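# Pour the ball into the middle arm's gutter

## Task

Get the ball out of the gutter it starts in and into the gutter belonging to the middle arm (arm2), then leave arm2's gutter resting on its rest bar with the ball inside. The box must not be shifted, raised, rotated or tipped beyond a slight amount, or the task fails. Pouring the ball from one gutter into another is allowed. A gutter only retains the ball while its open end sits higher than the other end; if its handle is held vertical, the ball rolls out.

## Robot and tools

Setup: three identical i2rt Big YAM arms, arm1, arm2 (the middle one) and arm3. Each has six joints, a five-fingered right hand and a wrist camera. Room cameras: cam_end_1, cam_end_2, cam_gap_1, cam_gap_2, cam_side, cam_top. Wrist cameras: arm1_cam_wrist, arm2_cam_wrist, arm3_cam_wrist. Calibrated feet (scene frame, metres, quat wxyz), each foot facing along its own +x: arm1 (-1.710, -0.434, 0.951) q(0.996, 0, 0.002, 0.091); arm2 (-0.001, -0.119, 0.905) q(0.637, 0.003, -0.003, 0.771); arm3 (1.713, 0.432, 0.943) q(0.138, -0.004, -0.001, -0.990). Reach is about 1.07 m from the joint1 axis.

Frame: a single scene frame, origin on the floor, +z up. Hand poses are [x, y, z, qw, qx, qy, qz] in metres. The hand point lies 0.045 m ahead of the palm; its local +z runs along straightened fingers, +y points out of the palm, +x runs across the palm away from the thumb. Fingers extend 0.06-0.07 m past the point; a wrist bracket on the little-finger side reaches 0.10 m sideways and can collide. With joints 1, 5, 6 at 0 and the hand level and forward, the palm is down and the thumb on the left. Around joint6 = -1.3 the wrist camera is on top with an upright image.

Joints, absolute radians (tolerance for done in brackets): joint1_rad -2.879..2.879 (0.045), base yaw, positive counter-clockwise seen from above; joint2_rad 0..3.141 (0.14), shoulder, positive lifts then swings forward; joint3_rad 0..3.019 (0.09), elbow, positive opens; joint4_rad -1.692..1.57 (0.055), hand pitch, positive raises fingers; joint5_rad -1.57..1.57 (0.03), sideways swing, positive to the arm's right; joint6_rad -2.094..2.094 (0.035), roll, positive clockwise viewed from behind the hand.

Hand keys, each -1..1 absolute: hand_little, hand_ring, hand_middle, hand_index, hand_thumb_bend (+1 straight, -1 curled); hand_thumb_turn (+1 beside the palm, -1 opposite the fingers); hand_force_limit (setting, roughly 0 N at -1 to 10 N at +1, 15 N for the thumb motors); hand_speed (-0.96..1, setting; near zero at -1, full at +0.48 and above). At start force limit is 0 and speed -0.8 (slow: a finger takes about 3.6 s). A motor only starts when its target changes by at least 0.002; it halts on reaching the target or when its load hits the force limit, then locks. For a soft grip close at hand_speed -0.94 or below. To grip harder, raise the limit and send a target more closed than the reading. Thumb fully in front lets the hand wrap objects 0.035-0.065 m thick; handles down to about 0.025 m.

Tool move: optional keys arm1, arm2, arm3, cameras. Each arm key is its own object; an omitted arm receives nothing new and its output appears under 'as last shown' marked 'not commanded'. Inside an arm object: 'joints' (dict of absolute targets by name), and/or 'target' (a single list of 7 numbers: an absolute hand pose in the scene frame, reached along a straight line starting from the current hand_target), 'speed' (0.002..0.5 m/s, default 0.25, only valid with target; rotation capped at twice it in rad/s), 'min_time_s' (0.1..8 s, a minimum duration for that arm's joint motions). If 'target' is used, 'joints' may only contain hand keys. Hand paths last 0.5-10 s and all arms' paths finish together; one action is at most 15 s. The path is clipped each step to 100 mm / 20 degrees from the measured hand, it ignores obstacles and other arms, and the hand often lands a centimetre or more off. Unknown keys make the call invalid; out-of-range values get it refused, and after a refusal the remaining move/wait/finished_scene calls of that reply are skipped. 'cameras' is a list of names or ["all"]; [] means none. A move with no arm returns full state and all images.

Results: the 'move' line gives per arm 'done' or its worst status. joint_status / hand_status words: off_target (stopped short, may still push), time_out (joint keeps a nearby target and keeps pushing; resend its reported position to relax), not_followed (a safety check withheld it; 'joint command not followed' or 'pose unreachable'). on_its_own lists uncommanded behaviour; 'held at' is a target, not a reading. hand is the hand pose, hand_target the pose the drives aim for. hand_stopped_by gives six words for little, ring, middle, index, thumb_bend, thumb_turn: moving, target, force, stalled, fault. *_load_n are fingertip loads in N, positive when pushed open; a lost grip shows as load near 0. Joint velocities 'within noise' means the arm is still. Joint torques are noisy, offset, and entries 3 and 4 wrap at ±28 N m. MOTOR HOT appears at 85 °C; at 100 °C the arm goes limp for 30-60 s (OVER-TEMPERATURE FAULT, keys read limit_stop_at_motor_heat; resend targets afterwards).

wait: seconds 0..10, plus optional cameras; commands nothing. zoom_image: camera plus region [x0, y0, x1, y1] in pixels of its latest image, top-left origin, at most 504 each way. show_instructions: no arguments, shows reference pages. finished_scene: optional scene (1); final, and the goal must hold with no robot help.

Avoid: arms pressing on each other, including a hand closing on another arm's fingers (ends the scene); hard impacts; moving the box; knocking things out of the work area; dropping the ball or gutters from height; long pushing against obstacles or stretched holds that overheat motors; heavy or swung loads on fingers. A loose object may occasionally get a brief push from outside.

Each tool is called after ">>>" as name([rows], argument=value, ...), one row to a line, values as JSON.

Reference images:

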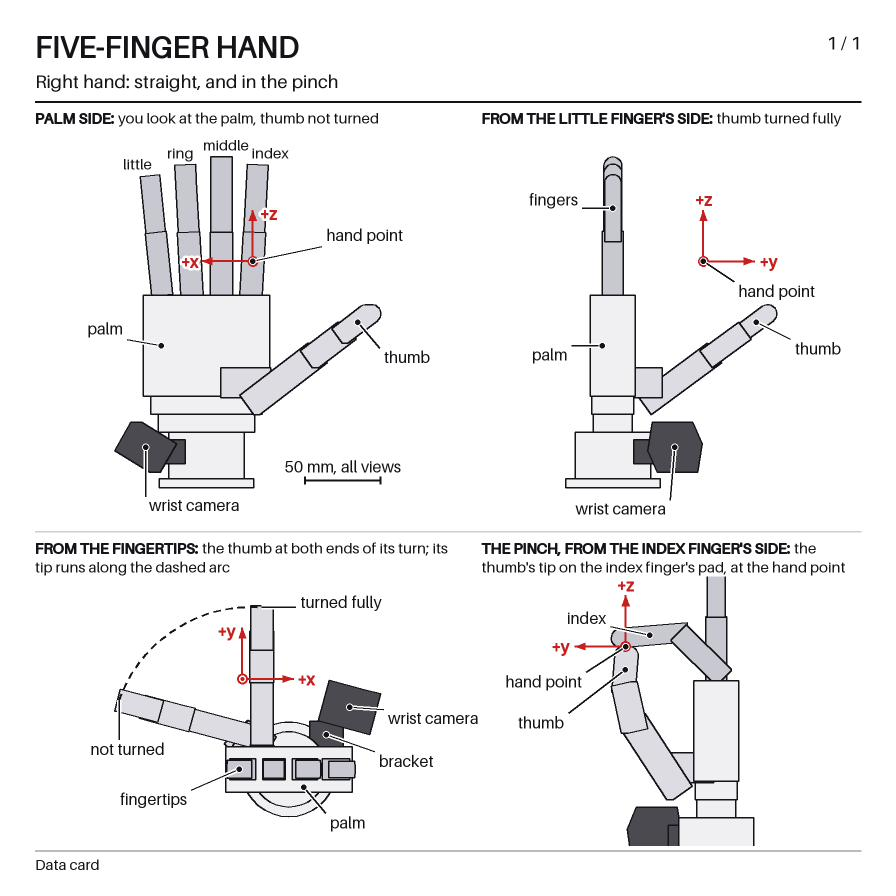

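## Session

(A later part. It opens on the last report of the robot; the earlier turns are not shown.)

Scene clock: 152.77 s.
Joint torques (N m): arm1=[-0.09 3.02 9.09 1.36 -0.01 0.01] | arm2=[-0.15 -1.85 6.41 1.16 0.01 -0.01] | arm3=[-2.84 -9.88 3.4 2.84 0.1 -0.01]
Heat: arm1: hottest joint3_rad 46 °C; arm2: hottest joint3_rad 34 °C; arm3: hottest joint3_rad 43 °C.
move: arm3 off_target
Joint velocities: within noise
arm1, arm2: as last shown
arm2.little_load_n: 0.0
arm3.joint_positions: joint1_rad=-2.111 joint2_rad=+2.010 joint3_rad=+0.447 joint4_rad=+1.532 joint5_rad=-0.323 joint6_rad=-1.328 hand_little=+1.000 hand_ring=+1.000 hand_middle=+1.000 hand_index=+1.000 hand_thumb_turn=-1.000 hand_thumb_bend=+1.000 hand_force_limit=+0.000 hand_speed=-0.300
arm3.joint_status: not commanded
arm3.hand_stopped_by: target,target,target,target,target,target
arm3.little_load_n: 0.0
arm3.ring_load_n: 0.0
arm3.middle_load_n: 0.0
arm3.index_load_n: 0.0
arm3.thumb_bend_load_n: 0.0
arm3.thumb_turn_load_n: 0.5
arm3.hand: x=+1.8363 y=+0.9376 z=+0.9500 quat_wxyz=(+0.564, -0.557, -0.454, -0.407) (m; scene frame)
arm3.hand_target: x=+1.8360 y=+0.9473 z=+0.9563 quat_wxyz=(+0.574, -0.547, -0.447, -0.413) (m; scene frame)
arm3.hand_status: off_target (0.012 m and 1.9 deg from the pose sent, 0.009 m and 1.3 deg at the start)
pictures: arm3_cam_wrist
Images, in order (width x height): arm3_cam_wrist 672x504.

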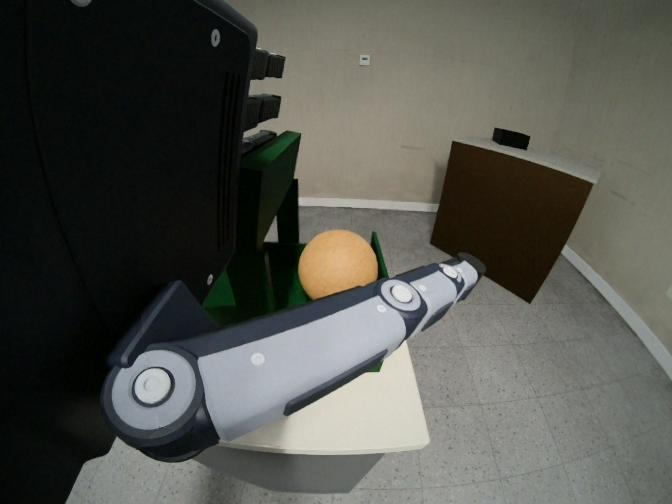

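>>> move(arm3={"joints":{"hand_thumb_bend":-0.15,"hand_speed":-0.4,"hand_force_limit":-0.6}}, cameras=["arm3_cam_wrist","cam_end_2"])

>>> move(arm3={"joints":{"hand_thumb_bend":-0.9,"hand_speed":-0.9,"hand_force_limit":0.3}}, cameras=["arm3_cam_wrist","cam_end_2"])

>>> zoom_image(camera="arm3_cam_wrist", region=[200, 100, 450, 350])

>>> zoom_image(camera="cam_end_2", region=[550, 270, 620, 350])

Scene clock: 154.73 s.
Joint torques (N m): arm1=[-0.44 2.9 9.09 1.42 -0.02 0.01] | arm2=[-0.15 -1.85 6.39 1.17 0.01 -0.01] | arm3=[-2.2 -9.88 3.51 2.99 0.07 -0.05]
Heat: arm1: hottest joint3_rad 46 °C; arm2: hottest joint3_rad 34 °C; arm3: hottest joint3_rad 42 °C.
move: arm3 done
Joint velocities: within noise
arm1: as last shown
arm2.joint_positions: joint1_rad=+0.210 joint2_rad=+0.905 joint3_rad=+1.507 joint4_rad=-1.537 joint5_rad=+0.001 joint6_rad=-1.193 hand_little=+1.000 hand_ring=+1.000 hand_middle=+1.000 hand_index=+1.000 hand_thumb_turn=+1.000 hand_thumb_bend=+1.000 hand_force_limit=+0.000 hand_speed=-0.800
arm2.joint_status: not commanded
arm2.hand_stopped_by: target,target,target,target,target,target
arm2.little_load_n: 0.0
arm2.ring_load_n: 0.0
arm2.middle_load_n: 0.0
arm2.index_load_n: 0.0
arm2.thumb_bend_load_n: 0.0
arm2.thumb_turn_load_n: 0.0
arm2.hand: x=-0.0650 y=+0.1475 z=+1.3480 quat_wxyz=(-0.291, +0.663, +0.678, +0.124) (m; scene frame)
arm2.hand_target: x=-0.0616 y=+0.1465 z=+1.3414 quat_wxyz=(-0.279, +0.670, +0.677, +0.121) (m; scene frame)
arm2.hand_status: not commanded
arm3.joint_positions: joint1_rad=-2.111 joint2_rad=+2.010 joint3_rad=+0.447 joint4_rad=+1.532 joint5_rad=-0.323 joint6_rad=-1.328 hand_little=+1.000 hand_ring=+1.000 hand_middle=+1.000 hand_index=+1.000 hand_thumb_turn=-1.000 hand_thumb_bend=-0.150 hand_force_limit=-0.600 hand_speed=-0.400
arm3.joint_status: all done
arm3.hand_stopped_by: target,target,target,target,target,target
arm3.little_load_n: 0.0
arm3.ring_load_n: 0.0
arm3.middle_load_n: 0.0
arm3.index_load_n: 0.0
arm3.thumb_bend_load_n: 0.0
arm3.thumb_turn_load_n: 0.0
arm3.hand: x=+1.8363 y=+0.9376 z=+0.9500 quat_wxyz=(+0.564, -0.557, -0.454, -0.407) (m; scene frame)
arm3.hand_target: x=+1.8360 y=+0.9473 z=+0.9563 quat_wxyz=(+0.574, -0.547, -0.447, -0.413) (m; scene frame)
arm3.hand_status: not commanded
pictures: arm3_cam_wrist, cam_end_2
Images, in order (width x height): arm3_cam_wrist 672x504, cam_end_2 896x504.

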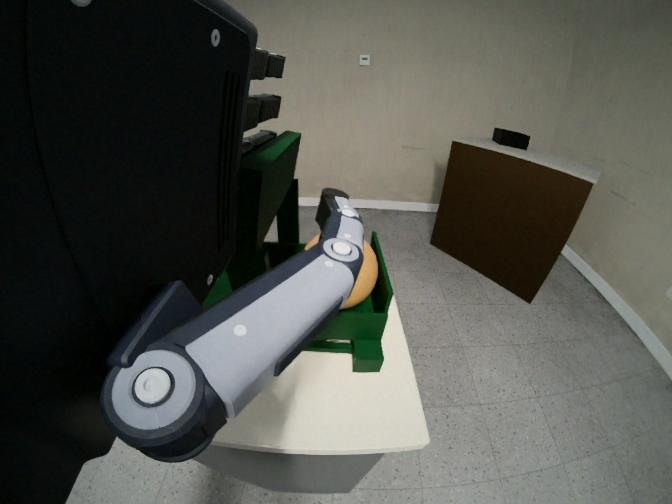

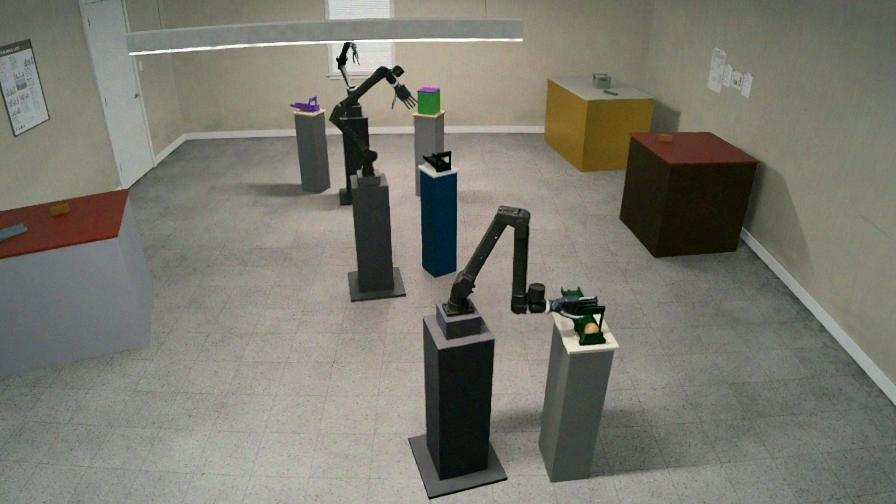

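Scene clock: 158.77 s.
Joint torques (N m): arm1=[-0.21 2.84 9.03 1.36 -0.02 0.02] | arm2=[-0.21 -1.85 6.41 1.17 0.01 -0.01] | arm3=[-2.37 -9.82 3.26 3 0.03 -0.01]
Heat: arm1: hottest joint3_rad 46 °C; arm2: hottest joint3_rad 34 °C; arm3: hottest joint2_rad 41 °C.
move: arm3 off_target
Joint velocities: within noise
arm1, arm2: as last shown
arm3.joint_positions: joint1_rad=-2.111 joint2_rad=+2.011 joint3_rad=+0.450 joint4_rad=+1.532 joint5_rad=-0.322 joint6_rad=-1.328 hand_little=+1.000 hand_ring=+1.000 hand_middle=+1.000 hand_index=+1.000 hand_thumb_turn=-1.000 hand_thumb_bend=-0.670 hand_force_limit=+0.300 hand_speed=-0.900
arm3.joint_status: hand_thumb_bend off_target (ended at -0.670, target -0.900); the others done
arm3.hand_stopped_by: target,target,target,target,force,target
arm3.little_load_n: 0.0
arm3.ring_load_n: 0.0
arm3.middle_load_n: 0.0
arm3.index_load_n: 0.0
arm3.thumb_bend_load_n: 9.0
arm3.thumb_turn_load_n: 1.0
arm3.hand: x=+1.8368 y=+0.9386 z=+0.9500 quat_wxyz=(+0.564, -0.556, -0.454, -0.408) (m; scene frame)
arm3.hand_target: x=+1.8360 y=+0.9475 z=+0.9563 quat_wxyz=(+0.574, -0.547, -0.447, -0.413) (m; scene frame)
arm3.hand_status: not commanded
pictures: arm3_cam_wrist, cam_end_2
Images, in order (width x height): arm3_cam_wrist 672x504, cam_end_2 896x504.

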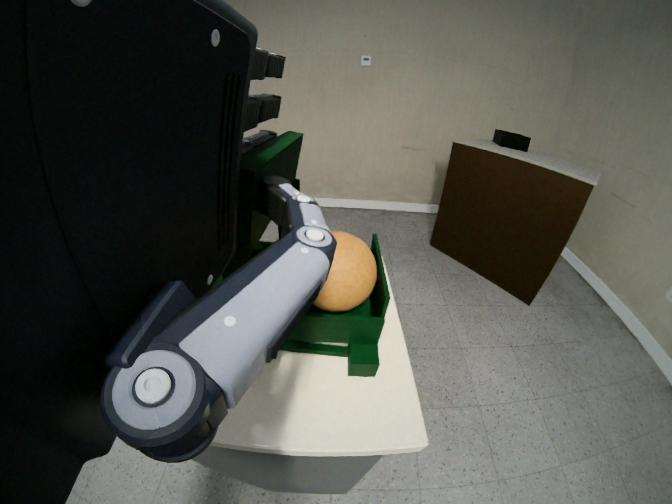

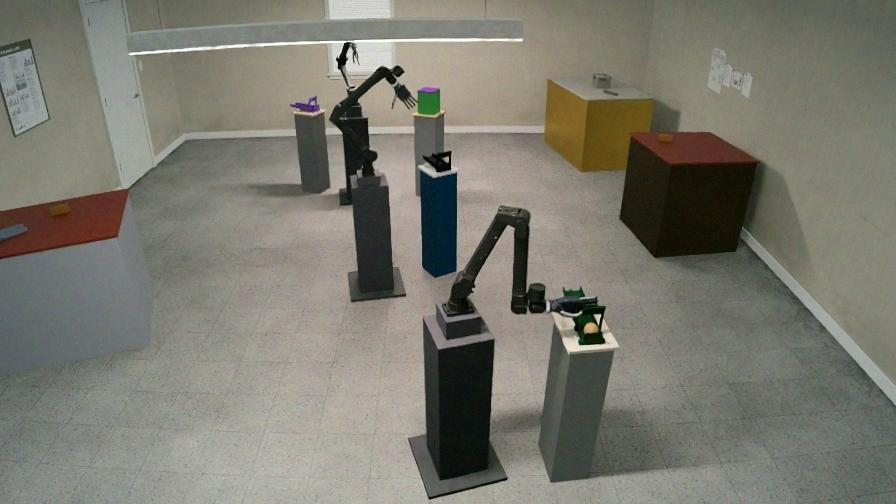

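Scaled by 2.016 from the camera's 672x504 image, which has a finer 960x720 frame.

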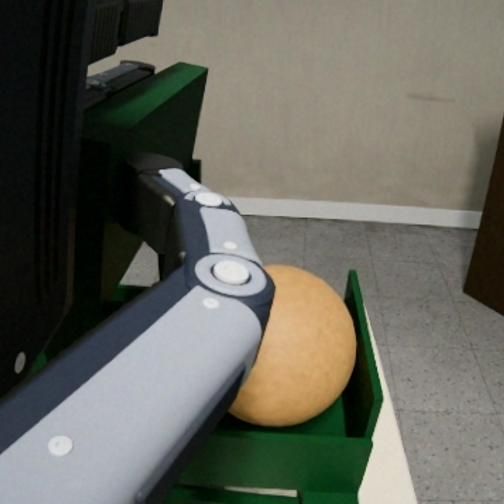

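Scaled by 6.300 from the camera's 896x504 image, which has a finer 1280x720 frame.

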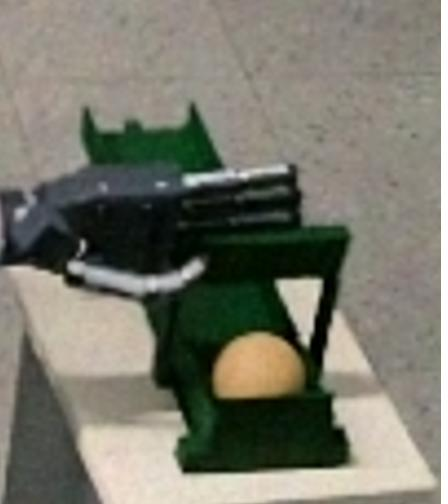

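>>> move(arm3={"joints":{"hand_thumb_bend":-1.0,"hand_speed":-0.92,"hand_force_limit":0.8}})

>>> move(arm3={"target":[1.836,0.9475,0.976,0.574,-0.5475,-0.4473,-0.4129],"speed":0.02}, cameras=["arm3_cam_wrist","cam_end_2","cam_side"])

>>> zoom_image(camera="cam_end_2", region=[550, 270, 620, 350])

>>> zoom_image(camera="cam_side", region=[650, 235, 740, 295])

Scene clock: 159.53 s.
Joint torques (N m): arm1=[-0.21 2.9 9.02 1.42 -0.01 0.02] | arm2=[-0.21 -1.96 6.42 1.17 0.01 -0.01] | arm3=[-2.37 -9.99 3.08 2.86 0.01 -0.01]
Heat: arm1: hottest joint3_rad 46 °C; arm2: hottest joint3_rad 34 °C; arm3: hottest joint2_rad 41 °C.
move: arm3 off_target
Joint velocities: within noise
arm1, arm2: as last shown
arm1.index_load_n: 0.5
arm2.little_load_n: 0.5
arm3.joint_positions: joint1_rad=-2.111 joint2_rad=+2.011 joint3_rad=+0.450 joint4_rad=+1.532 joint5_rad=-0.322 joint6_rad=-1.328 hand_little=+1.000 hand_ring=+1.000 hand_middle=+1.000 hand_index=+1.000 hand_thumb_turn=-1.000 hand_thumb_bend=-0.680 hand_force_limit=+0.800 hand_speed=-0.920
arm3.joint_status: hand_thumb_bend off_target (ended at -0.680, target -1.000); the others done
arm3.hand_stopped_by: target,target,target,target,force,target
arm3.little_load_n: -0.5
arm3.ring_load_n: 0.0
arm3.middle_load_n: 0.0
arm3.index_load_n: 0.0
arm3.thumb_bend_load_n: 12.5
arm3.thumb_turn_load_n: 1.5
arm3.hand: x=+1.8368 y=+0.9386 z=+0.9500 quat_wxyz=(+0.564, -0.556, -0.454, -0.408) (m; scene frame)
arm3.hand_target: x=+1.8360 y=+0.9475 z=+0.9563 quat_wxyz=(+0.574, -0.547, -0.447, -0.413) (m; scene frame)
arm3.hand_status: not commanded
pictures: none

Scene clock: 161.03 s.
Joint torques (N m): arm1=[-0.26 2.9 9.05 1.37 -0.01 0.01] | arm2=[-0.15 -1.96 6.41 1.18 0.01 -0.01] | arm3=[-2.08 -13.1 2.54 2.17 0.06 0]
Heat: arm1: hottest joint3_rad 46 °C; arm2: hottest joint3_rad 34 °C; arm3: hottest joint2_rad 41 °C.
move: arm3 off_target
Joint velocities: within noise
arm1, arm2: as last shown
arm1.index_load_n: 0.0
arm2.little_load_n: 0.0
arm2.middle_load_n: 0.5
arm3.joint_positions: joint1_rad=-2.111 joint2_rad=+1.970 joint3_rad=+0.450 joint4_rad=+1.480 joint5_rad=-0.322 joint6_rad=-1.328 hand_little=+1.000 hand_ring=+1.000 hand_middle=+1.000 hand_index=+1.000 hand_thumb_turn=-1.000 hand_thumb_bend=-0.680 hand_force_limit=+0.800 hand_speed=-0.920
arm3.joint_status: not commanded
arm3.hand_stopped_by: target,target,target,target,force,target
arm3.little_load_n: 0.0
arm3.ring_load_n: 0.0
arm3.middle_load_n: 0.5
arm3.index_load_n: 0.0
arm3.thumb_bend_load_n: 11.5
arm3.thumb_turn_load_n: 2.0
arm3.hand: x=+1.8374 y=+0.9407 z=+0.9568 quat_wxyz=(+0.562, -0.559, -0.455, -0.405) (m; scene frame)
arm3.hand_target: x=+1.8361 y=+0.9475 z=+0.9759 quat_wxyz=(+0.574, -0.547, -0.447, -0.413) (m; scene frame)
arm3.hand_status: off_target (0.020 m and 2.3 deg from the pose sent, 0.027 m and 1.8 deg at the start)
pictures: arm3_cam_wrist, cam_end_2, cam_side
Images, in order (width x height): arm3_cam_wrist 672x504, cam_end_2 896x504, cam_side 896x504.

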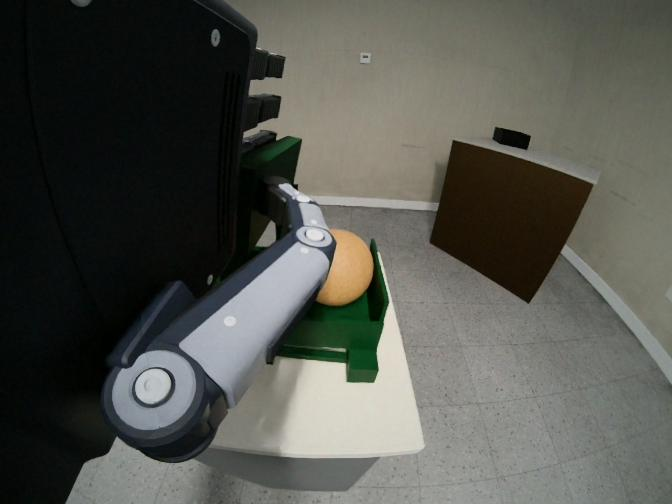

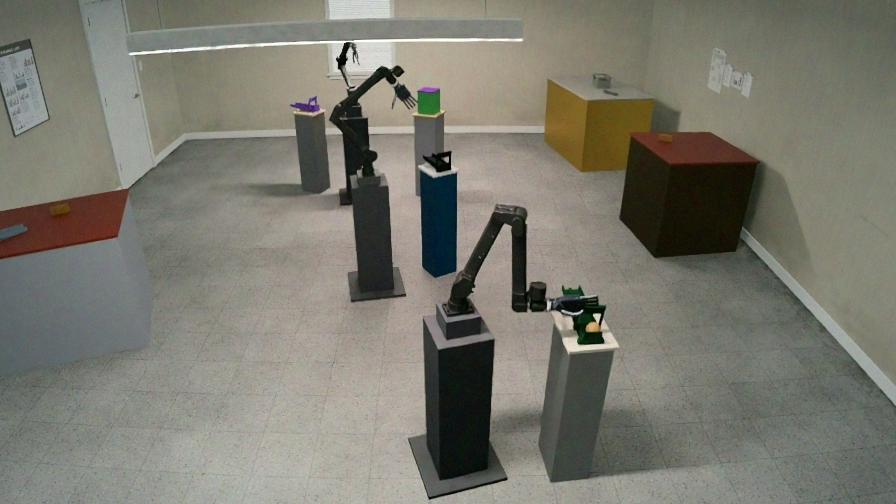

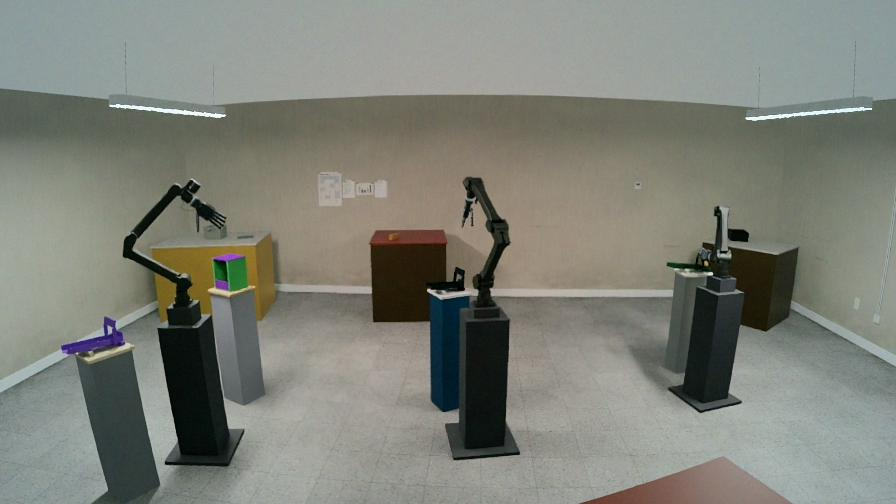

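Scaled by 6.300 from the camera's 896x504 image, which has a finer 1280x720 frame.

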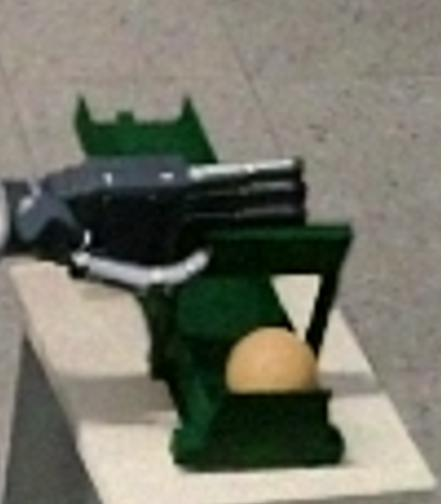

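Scaled by 5.600 from the camera's 896x504 image, which has a finer 1280x720 frame.

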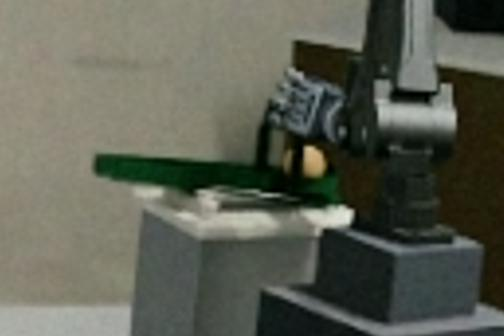

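>>> move(arm3={"target":[1.836,0.9475,1.02,0.574,-0.5475,-0.4473,-0.4129],"speed":0.03}, cameras=["arm3_cam_wrist","cam_end_2","cam_side"])

>>> zoom_image(camera="cam_end_2", region=[550, 260, 620, 350])

>>> zoom_image(camera="cam_side", region=[650, 235, 740, 295])

Scene clock: 163.33 s.
Joint torques (N m): arm1=[-0.21 2.9 9.02 1.39 -0.02 0.02] | arm2=[-0.15 -1.9 6.42 1.16 0.01 -0.01] | arm3=[-3.02 -12.16 3.74 2.09 0.09 0.01]
Heat: arm1: hottest joint3_rad 46 °C; arm2: hottest joint3_rad 34 °C; arm3: hottest joint2_rad 41 °C.
move: arm3 off_target
Joint velocities: within noise
arm1, arm2: as last shown
arm2.little_load_n: -0.5
arm2.middle_load_n: 0.0
arm3.joint_positions: joint1_rad=-2.111 joint2_rad=+1.778 joint3_rad=+0.438 joint4_rad=+1.304 joint5_rad=-0.322 joint6_rad=-1.328 hand_little=+1.000 hand_ring=+1.000 hand_middle=+1.000 hand_index=+1.000 hand_thumb_turn=-1.000 hand_thumb_bend=-0.680 hand_force_limit=+0.800 hand_speed=-0.920
arm3.joint_status: not commanded
arm3.hand_stopped_by: target,target,target,target,force,target
arm3.little_load_n: 0.0
arm3.ring_load_n: 0.0
arm3.middle_load_n: 0.5
arm3.index_load_n: 0.0
arm3.thumb_bend_load_n: 11.5
arm3.thumb_turn_load_n: 2.0
arm3.hand: x=+1.8385 y=+0.9434 z=+1.0013 quat_wxyz=(+0.563, -0.558, -0.455, -0.406) (m; scene frame)
arm3.hand_target: x=+1.8361 y=+0.9476 z=+1.0191 quat_wxyz=(+0.574, -0.548, -0.447, -0.413) (m; scene frame)
arm3.hand_status: off_target (0.019 m and 2.2 deg from the pose sent, 0.064 m and 2.3 deg at the start)
pictures: arm3_cam_wrist, cam_end_2, cam_side
Images, in order (width x height): arm3_cam_wrist 672x504, cam_end_2 896x504, cam_side 896x504.

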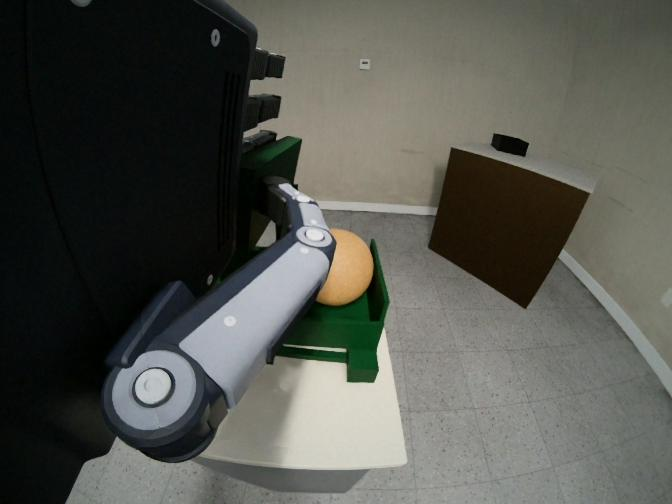

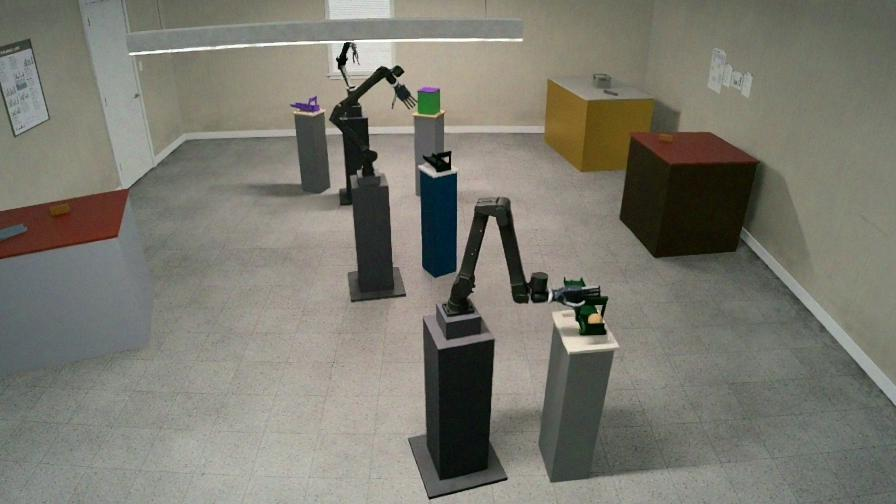

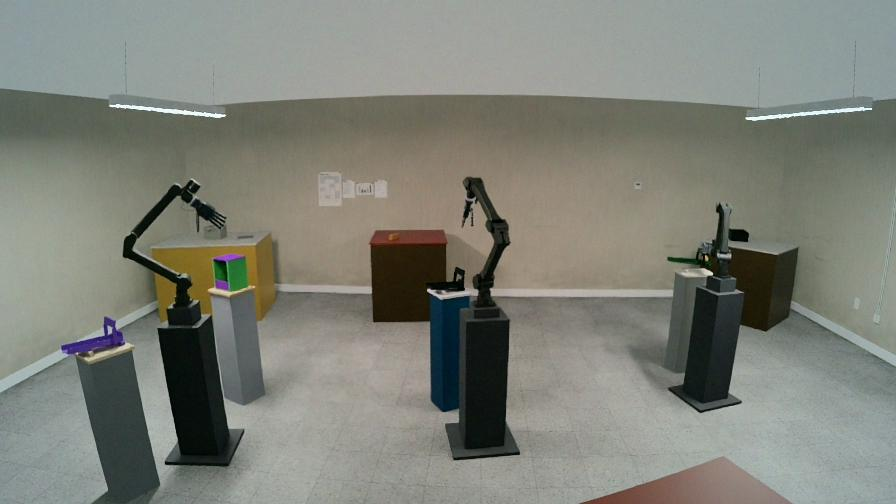

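Scaled by 5.600 from the camera's 896x504 image, which has a finer 1280x720 frame.

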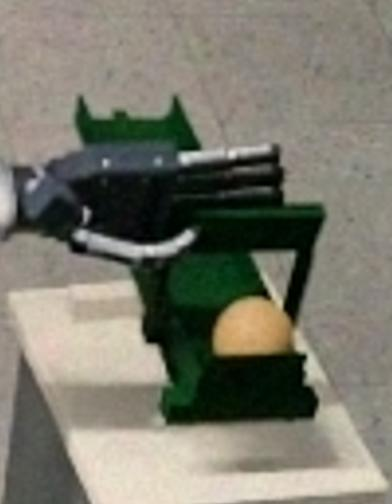

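Scaled by 5.600 from the camera's 896x504 image, which has a finer 1280x720 frame.

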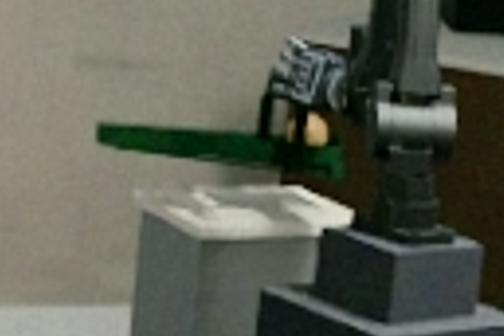

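>>> move(arm2={"joints":{"joint1_rad":0.05,"joint2_rad":1.4,"joint3_rad":1.4,"joint4_rad":-1.04,"joint5_rad":0.0,"joint6_rad":-1.57},"min_time_s":3}, cameras=["arm2_cam_wrist","cam_side","cam_end_1","cam_gap_2"])

Scene clock: 168.33 s.
Joint torques (N m): arm1=[-0.32 2.96 8.98 1.37 -0.02 0.03] | arm2=[-0.03 -10.29 7.64 2.29 -0.03 -0.12] | arm3=[-2.49 -12.51 3.82 2.07 0.08 -0.01]
Heat: arm1: hottest joint3_rad 46 °C; arm2: hottest joint3_rad 34 °C; arm3: hottest joint2_rad 41 °C.
move: arm2 done
Joint velocities: within noise
arm1, arm3: as last shown
arm2.joint_positions: joint1_rad=+0.060 joint2_rad=+1.390 joint3_rad=+1.408 joint4_rad=-1.057 joint5_rad=+0.001 joint6_rad=-1.557 hand_little=+1.000 hand_ring=+1.000 hand_middle=+1.000 hand_index=+1.000 hand_thumb_turn=+1.000 hand_thumb_bend=+1.000 hand_force_limit=+0.000 hand_speed=-0.800
arm2.joint_status: all done
arm2.hand_stopped_by: target,target,target,target,target,target
arm2.little_load_n: 0.0
arm2.ring_load_n: 0.0
arm2.middle_load_n: 0.0
arm2.index_load_n: 0.0
arm2.thumb_bend_load_n: 0.0
arm2.thumb_turn_load_n: 0.0
arm2.hand: x=-0.0673 y=+0.3887 z=+1.1843 quat_wxyz=(-0.211, +0.597, +0.756, +0.164) (m; scene frame)
arm2.hand_target: x=-0.0636 y=+0.3937 z=+1.1773 quat_wxyz=(-0.209, +0.595, +0.758, +0.165) (m; scene frame)
arm2.hand_status: not commanded
arm3.middle_load_n: 0.0
pictures: arm2_cam_wrist, cam_end_1, cam_gap_2, cam_side
Images, in order (width x height): arm2_cam_wrist 672x504, cam_end_1 896x504, cam_gap_2 896x504, cam_side 896x504.

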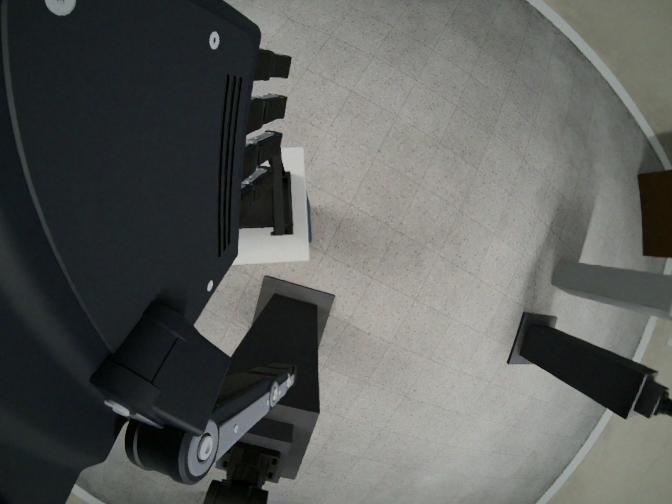

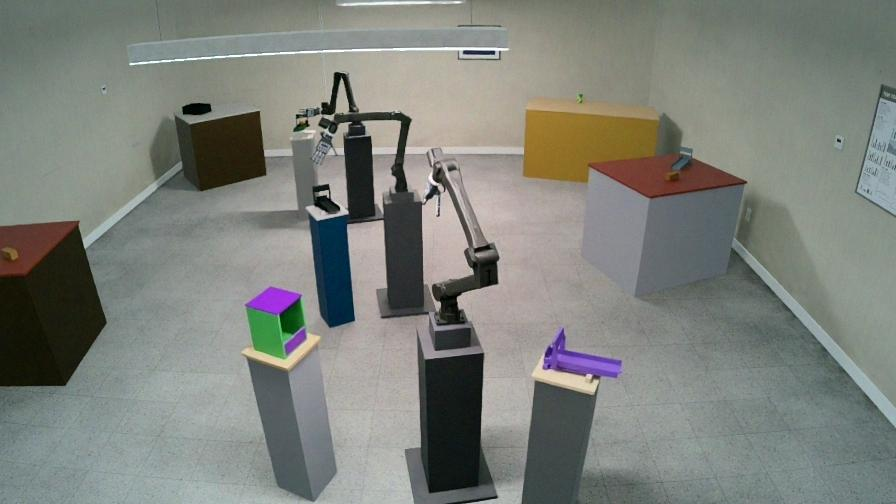

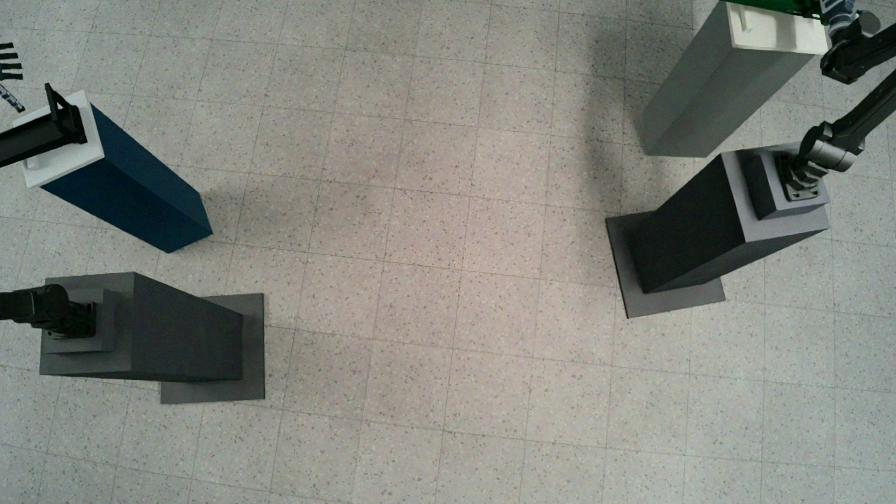

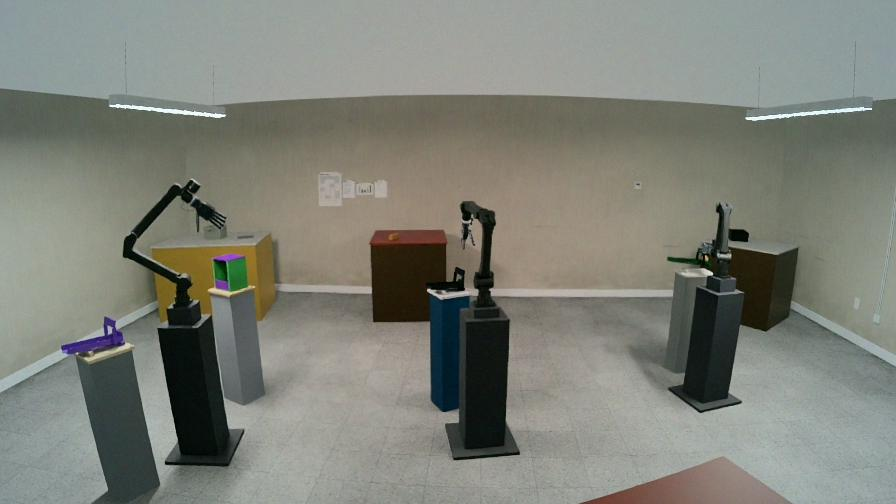

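>>> zoom_image(camera="arm2_cam_wrist", region=[230, 110, 330, 270])

Scaled by 3.150 from the camera's 672x504 image, which has a finer 960x720 frame.

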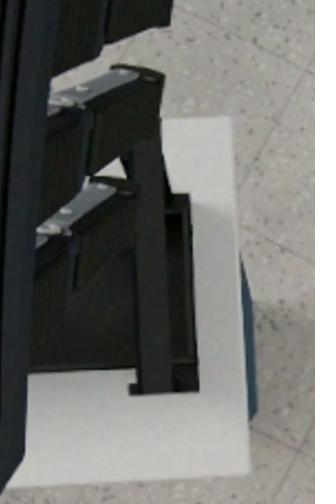

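>>> move(arm2={"target":[-0.09,0.28,1.08,0.6422,-0.4521,-0.5435,-0.2958],"speed":0.2,"joints":{"hand_thumb_turn":-1.0,"hand_speed":-0.3}}, cameras=["arm2_cam_wrist","cam_side"])

Scene clock: 172.63 s.
Joint torques (N m): arm1=[-0.21 2.9 9.1 1.36 -0.01 0.02] | arm2=[1.2 -2.02 6.49 3.29 0.11 0.08] | arm3=[-2.61 -11.93 3.7 2 0.11 -0.02]
Heat: arm1: hottest joint3_rad 46 °C; arm2: hottest joint3_rad 34 °C; arm3: hottest joint2_rad 40 °C.
move: arm2 done
Joint velocities: within noise
arm1.joint_positions: joint1_rad=+0.306 joint2_rad=+0.595 joint3_rad=+1.346 joint4_rad=-1.450 joint5_rad=+0.098 joint6_rad=-1.188 hand_little=+1.000 hand_ring=+1.000 hand_middle=+1.000 hand_index=+1.000 hand_thumb_turn=+1.000 hand_thumb_bend=+1.000 hand_force_limit=+0.000 hand_speed=-0.800
arm1.joint_status: not commanded
arm1.hand_stopped_by: target,target,target,target,target,target
arm1.little_load_n: 0.0
arm1.ring_load_n: 0.0
arm1.middle_load_n: 0.0
arm1.index_load_n: 0.0
arm1.thumb_bend_load_n: 0.0
arm1.thumb_turn_load_n: 0.0
arm1.hand: x=-1.5074 y=-0.3990 z=+1.4019 quat_wxyz=(-0.138, +0.906, +0.027, +0.399) (m; scene frame)
arm1.hand_target: x=-1.5071 y=-0.3988 z=+1.4142 quat_wxyz=(-0.144, +0.899, +0.026, +0.412) (m; scene frame)
arm1.hand_status: not commanded
arm2.joint_positions: joint1_rad=+0.044 joint2_rad=+0.923 joint3_rad=+0.211 joint4_rad=+0.704 joint5_rad=-0.203 joint6_rad=-1.320 hand_little=+1.000 hand_ring=+1.000 hand_middle=+1.000 hand_index=+1.000 hand_thumb_turn=-1.000 hand_thumb_bend=+1.000 hand_force_limit=+0.000 hand_speed=-0.300
arm2.joint_status: all done
arm2.hand_stopped_by: target,target,target,target,target,target
arm2.little_load_n: 0.0
arm2.ring_load_n: 0.0
arm2.middle_load_n: 0.0
arm2.index_load_n: 0.0
arm2.thumb_bend_load_n: 0.0
arm2.thumb_turn_load_n: 0.5
arm2.hand: x=-0.0847 y=+0.2816 z=+1.0851 quat_wxyz=(-0.639, +0.451, +0.544, +0.303) (m; scene frame)
arm2.hand_target: x=-0.0876 y=+0.2794 z=+1.0808 quat_wxyz=(-0.642, +0.453, +0.542, +0.297) (m; scene frame)
arm2.hand_status: done (0.008 m and 0.9 deg from the pose sent, 0.152 m and 60.2 deg at the start)
arm3: as last shown
arm3.middle_load_n: 0.5
pictures: arm2_cam_wrist, cam_side
Images, in order (width x height): arm2_cam_wrist 672x504, cam_side 896x504.

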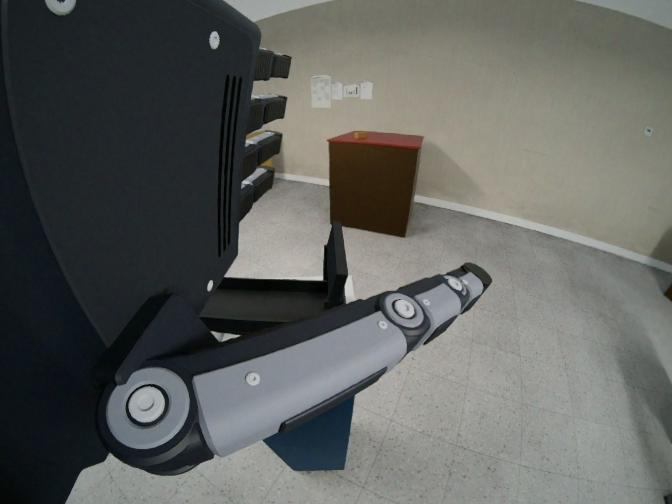

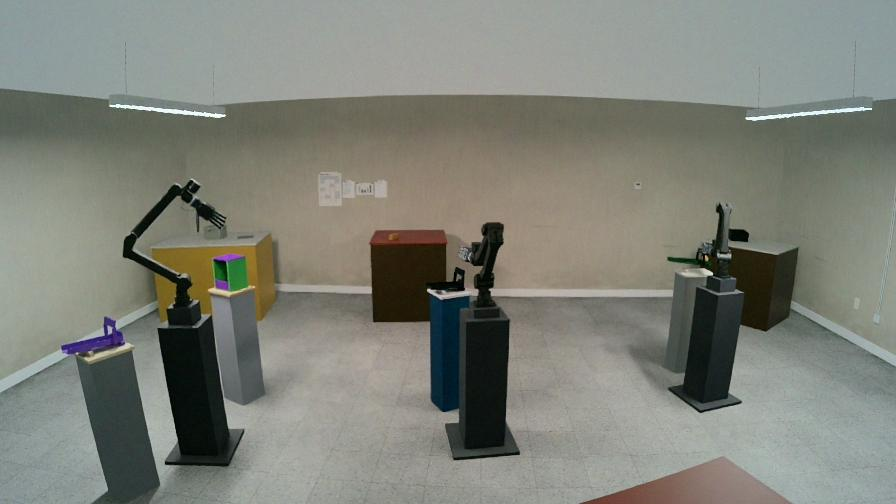

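>>> zoom_image(camera="arm2_cam_wrist", region=[200, 200, 400, 350])

Scaled by 2.520 from the camera's 672x504 image, which has a finer 960x720 frame.

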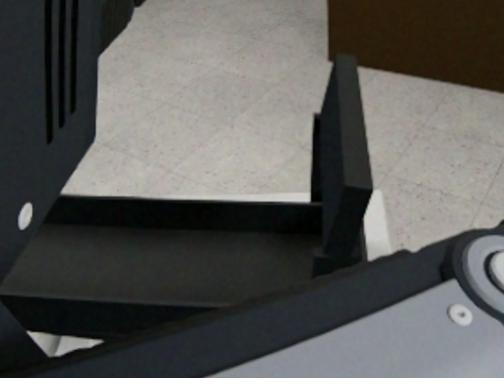

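>>> move(arm2={"target":[-0.115,0.39,1.01,0.6461,-0.4450,-0.5494,-0.2874],"speed":0.12}, cameras=["arm2_cam_wrist","cam_side"])

>>> zoom_image(camera="arm2_cam_wrist", region=[220, 150, 420, 350])

Scene clock: 175.00 s.
Joint torques (N m): arm1=[-0.38 2.9 9.02 1.33 -0.02 0.02] | arm2=[-0.09 -8.12 6.48 3.19 -0.17 0.09] | arm3=[-2.02 -12.28 3.62 2.1 0.08 -0.02]
Heat: arm1: hottest joint3_rad 46 °C; arm2: hottest joint3_rad 34 °C; arm3: hottest joint2_rad 40 °C.
move: arm2 off_target
Joint velocities: within noise
arm1, arm3: as last shown
arm2.joint_positions: joint1_rad=+0.044 joint2_rad=+1.608 joint3_rad=+0.392 joint4_rad=+1.173 joint5_rad=-0.244 joint6_rad=-1.320 hand_little=+1.000 hand_ring=+1.000 hand_middle=+1.000 hand_index=+1.000 hand_thumb_turn=-1.000 hand_thumb_bend=+1.000 hand_force_limit=+0.000 hand_speed=-0.300
arm2.joint_status: not commanded
arm2.hand_stopped_by: target,target,target,target,target,target
arm2.little_load_n: 0.0
arm2.ring_load_n: 0.0
arm2.middle_load_n: 0.0
arm2.index_load_n: 0.0
arm2.thumb_bend_load_n: 0.0
arm2.thumb_turn_load_n: 0.5
arm2.hand: x=-0.1153 y=+0.3762 z=+1.0009 quat_wxyz=(-0.635, +0.450, +0.561, +0.282) (m; scene frame)
arm2.hand_target: x=-0.1153 y=+0.3886 z=+1.0103 quat_wxyz=(-0.646, +0.445, +0.550, +0.287) (m; scene frame)
arm2.hand_status: off_target (0.017 m and 2.0 deg from the pose sent, 0.135 m and 2.1 deg at the start)
pictures: arm2_cam_wrist, cam_side
Images, in order (width x height): arm2_cam_wrist 672x504, cam_side 896x504.

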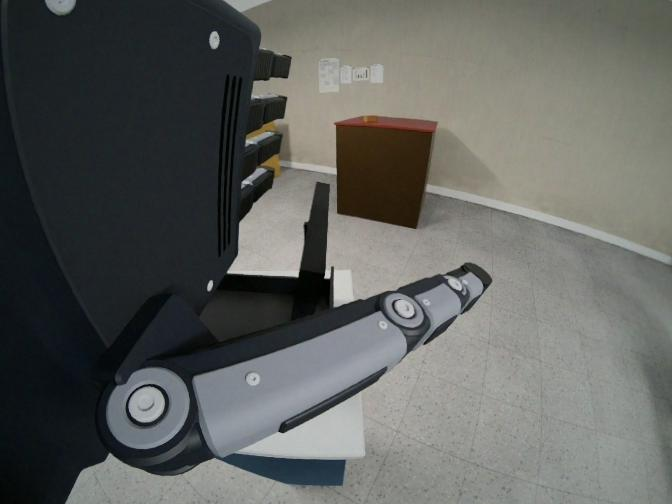

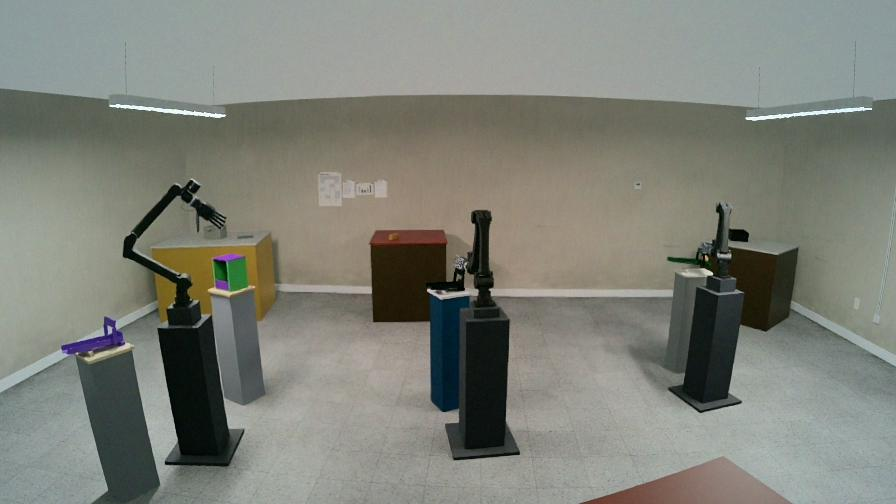

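Scaled by 2.520 from the camera's 672x504 image, which has a finer 960x720 frame.

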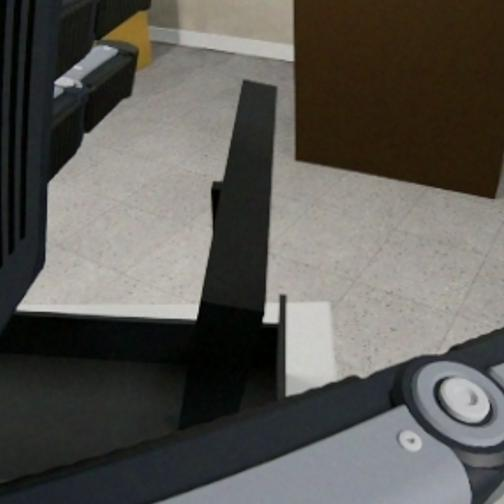

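>>> move(arm2={"target":[-0.110,0.392,0.98,0.6510,-0.4353,-0.5571,-0.2761],"speed":0.06}, cameras=["arm2_cam_wrist","cam_end_1"])

>>> zoom_image(camera="arm2_cam_wrist", region=[220, 120, 420, 320])

Scene clock: 176.70 s.
Joint torques (N m): arm1=[-0.38 2.9 9.05 1.4 -0.02 0.03] | arm2=[-0.15 -8.88 5.24 3.19 -0.18 0.09] | arm3=[-2.49 -11.93 3.7 2.06 0.06 -0.02]
Heat: arm1: hottest joint3_rad 46 °C; arm2: hottest joint3_rad 34 °C; arm3: hottest joint2_rad 40 °C.
move: arm2 off_target
Joint velocities: within noise
arm1, arm3: as last shown
arm2.joint_positions: joint1_rad=+0.009 joint2_rad=+1.742 joint3_rad=+0.400 joint4_rad=+1.304 joint5_rad=-0.317 joint6_rad=-1.320 hand_little=+1.000 hand_ring=+1.000 hand_middle=+1.000 hand_index=+1.000 hand_thumb_turn=-1.000 hand_thumb_bend=+1.000 hand_force_limit=+0.000 hand_speed=-0.300
arm2.joint_status: not commanded
arm2.hand_stopped_by: target,target,target,target,target,target
arm2.little_load_n: 0.0
arm2.ring_load_n: 0.0
arm2.middle_load_n: 0.0
arm2.index_load_n: 0.0
arm2.thumb_bend_load_n: 0.0
arm2.thumb_turn_load_n: 0.5
arm2.hand: x=-0.1127 y=+0.3804 z=+0.9737 quat_wxyz=(-0.642, +0.438, +0.567, +0.271) (m; scene frame)
arm2.hand_target: x=-0.1112 y=+0.3909 z=+0.9795 quat_wxyz=(-0.651, +0.435, +0.558, +0.275) (m; scene frame)
arm2.hand_status: off_target (0.013 m and 1.7 deg from the pose sent, 0.027 m and 2.6 deg at the start)
arm3.ring_load_n: 0.5
arm3.middle_load_n: 0.0
pictures: arm2_cam_wrist, cam_end_1
Images, in order (width x height): arm2_cam_wrist 672x504, cam_end_1 896x504.

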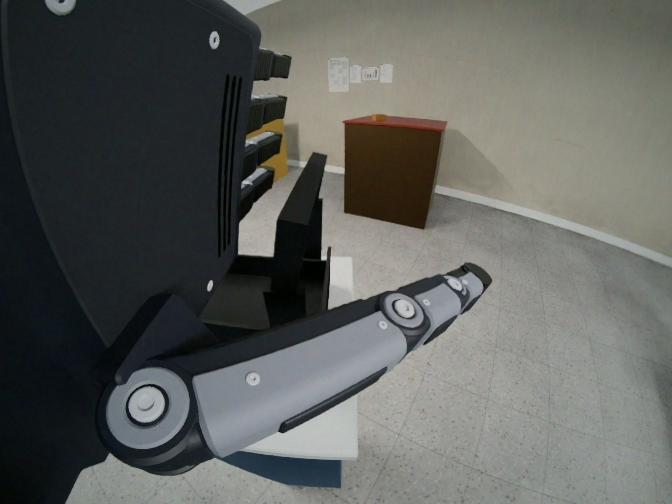

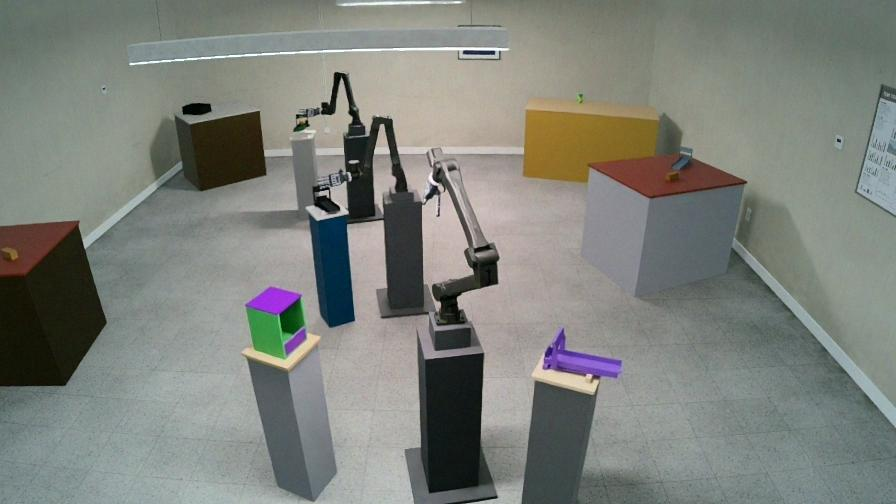

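Scaled by 2.520 from the camera's 672x504 image, which has a finer 960x720 frame.

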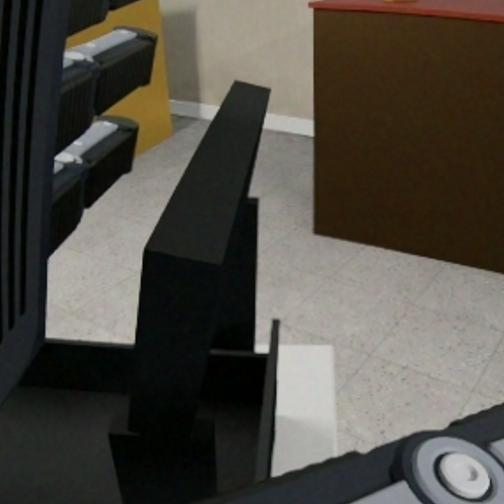

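>>> move(arm2={"target":[-0.107,0.398,0.955,0.6510,-0.4353,-0.5571,-0.2761],"speed":0.04}, cameras=["arm2_cam_wrist"])

>>> zoom_image(camera="arm2_cam_wrist", region=[220, 80, 420, 280])

Scene clock: 178.23 s.
Joint torques (N m): arm1=[-0.26 2.84 9.07 1.36 -0.02 0.01] | arm2=[-0.15 -9.58 4.37 3.22 -0.17 0.09] | arm3=[-2.26 -12.75 3.64 2.04 0.07 -0.05]
Heat: arm1: hottest joint3_rad 46 °C; arm2: hottest joint3_rad 34 °C; arm3: hottest joint2_rad 40 °C.
move: arm2 done
Joint velocities: within noise
arm1, arm3: as last shown
arm2.joint_positions: joint1_rad=-0.005 joint2_rad=+1.854 joint3_rad=+0.426 joint4_rad=+1.398 joint5_rad=-0.329 joint6_rad=-1.320 hand_little=+1.000 hand_ring=+1.000 hand_middle=+1.000 hand_index=+1.000 hand_thumb_turn=-1.000 hand_thumb_bend=+1.000 hand_force_limit=+0.000 hand_speed=-0.300
arm2.joint_status: not commanded
arm2.hand_stopped_by: target,target,target,target,target,target
arm2.little_load_n: 0.0
arm2.ring_load_n: 0.0
arm2.middle_load_n: 0.0
arm2.index_load_n: 0.0
arm2.thumb_bend_load_n: 0.0
arm2.thumb_turn_load_n: 0.0
arm2.hand: x=-0.1096 y=+0.3891 z=+0.9531 quat_wxyz=(-0.644, +0.437, +0.565, +0.273) (m; scene frame)
arm2.hand_target: x=-0.1073 y=+0.3978 z=+0.9556 quat_wxyz=(-0.651, +0.435, +0.557, +0.276) (m; scene frame)
arm2.hand_status: done (0.009 m and 1.3 deg from the pose sent, 0.026 m and 1.7 deg at the start)
arm3.ring_load_n: 0.0
pictures: arm2_cam_wrist
Images, in order (width x height): arm2_cam_wrist 672x504.

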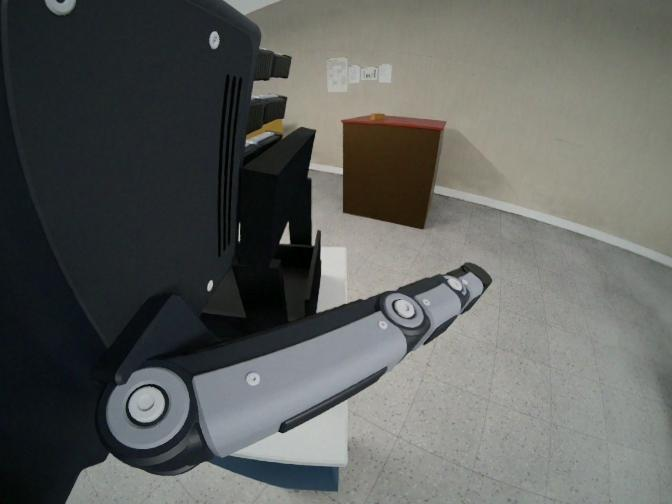

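Scaled by 2.520 from the camera's 672x504 image, which has a finer 960x720 frame.

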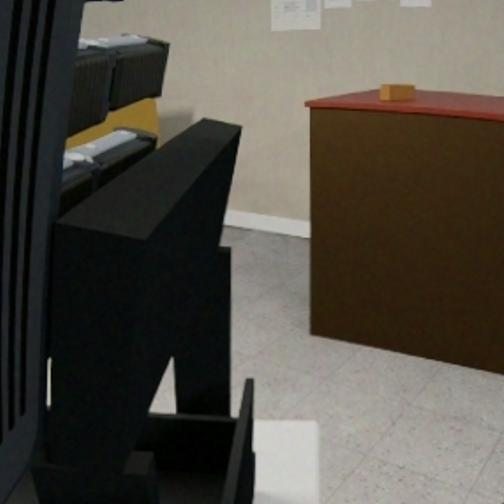

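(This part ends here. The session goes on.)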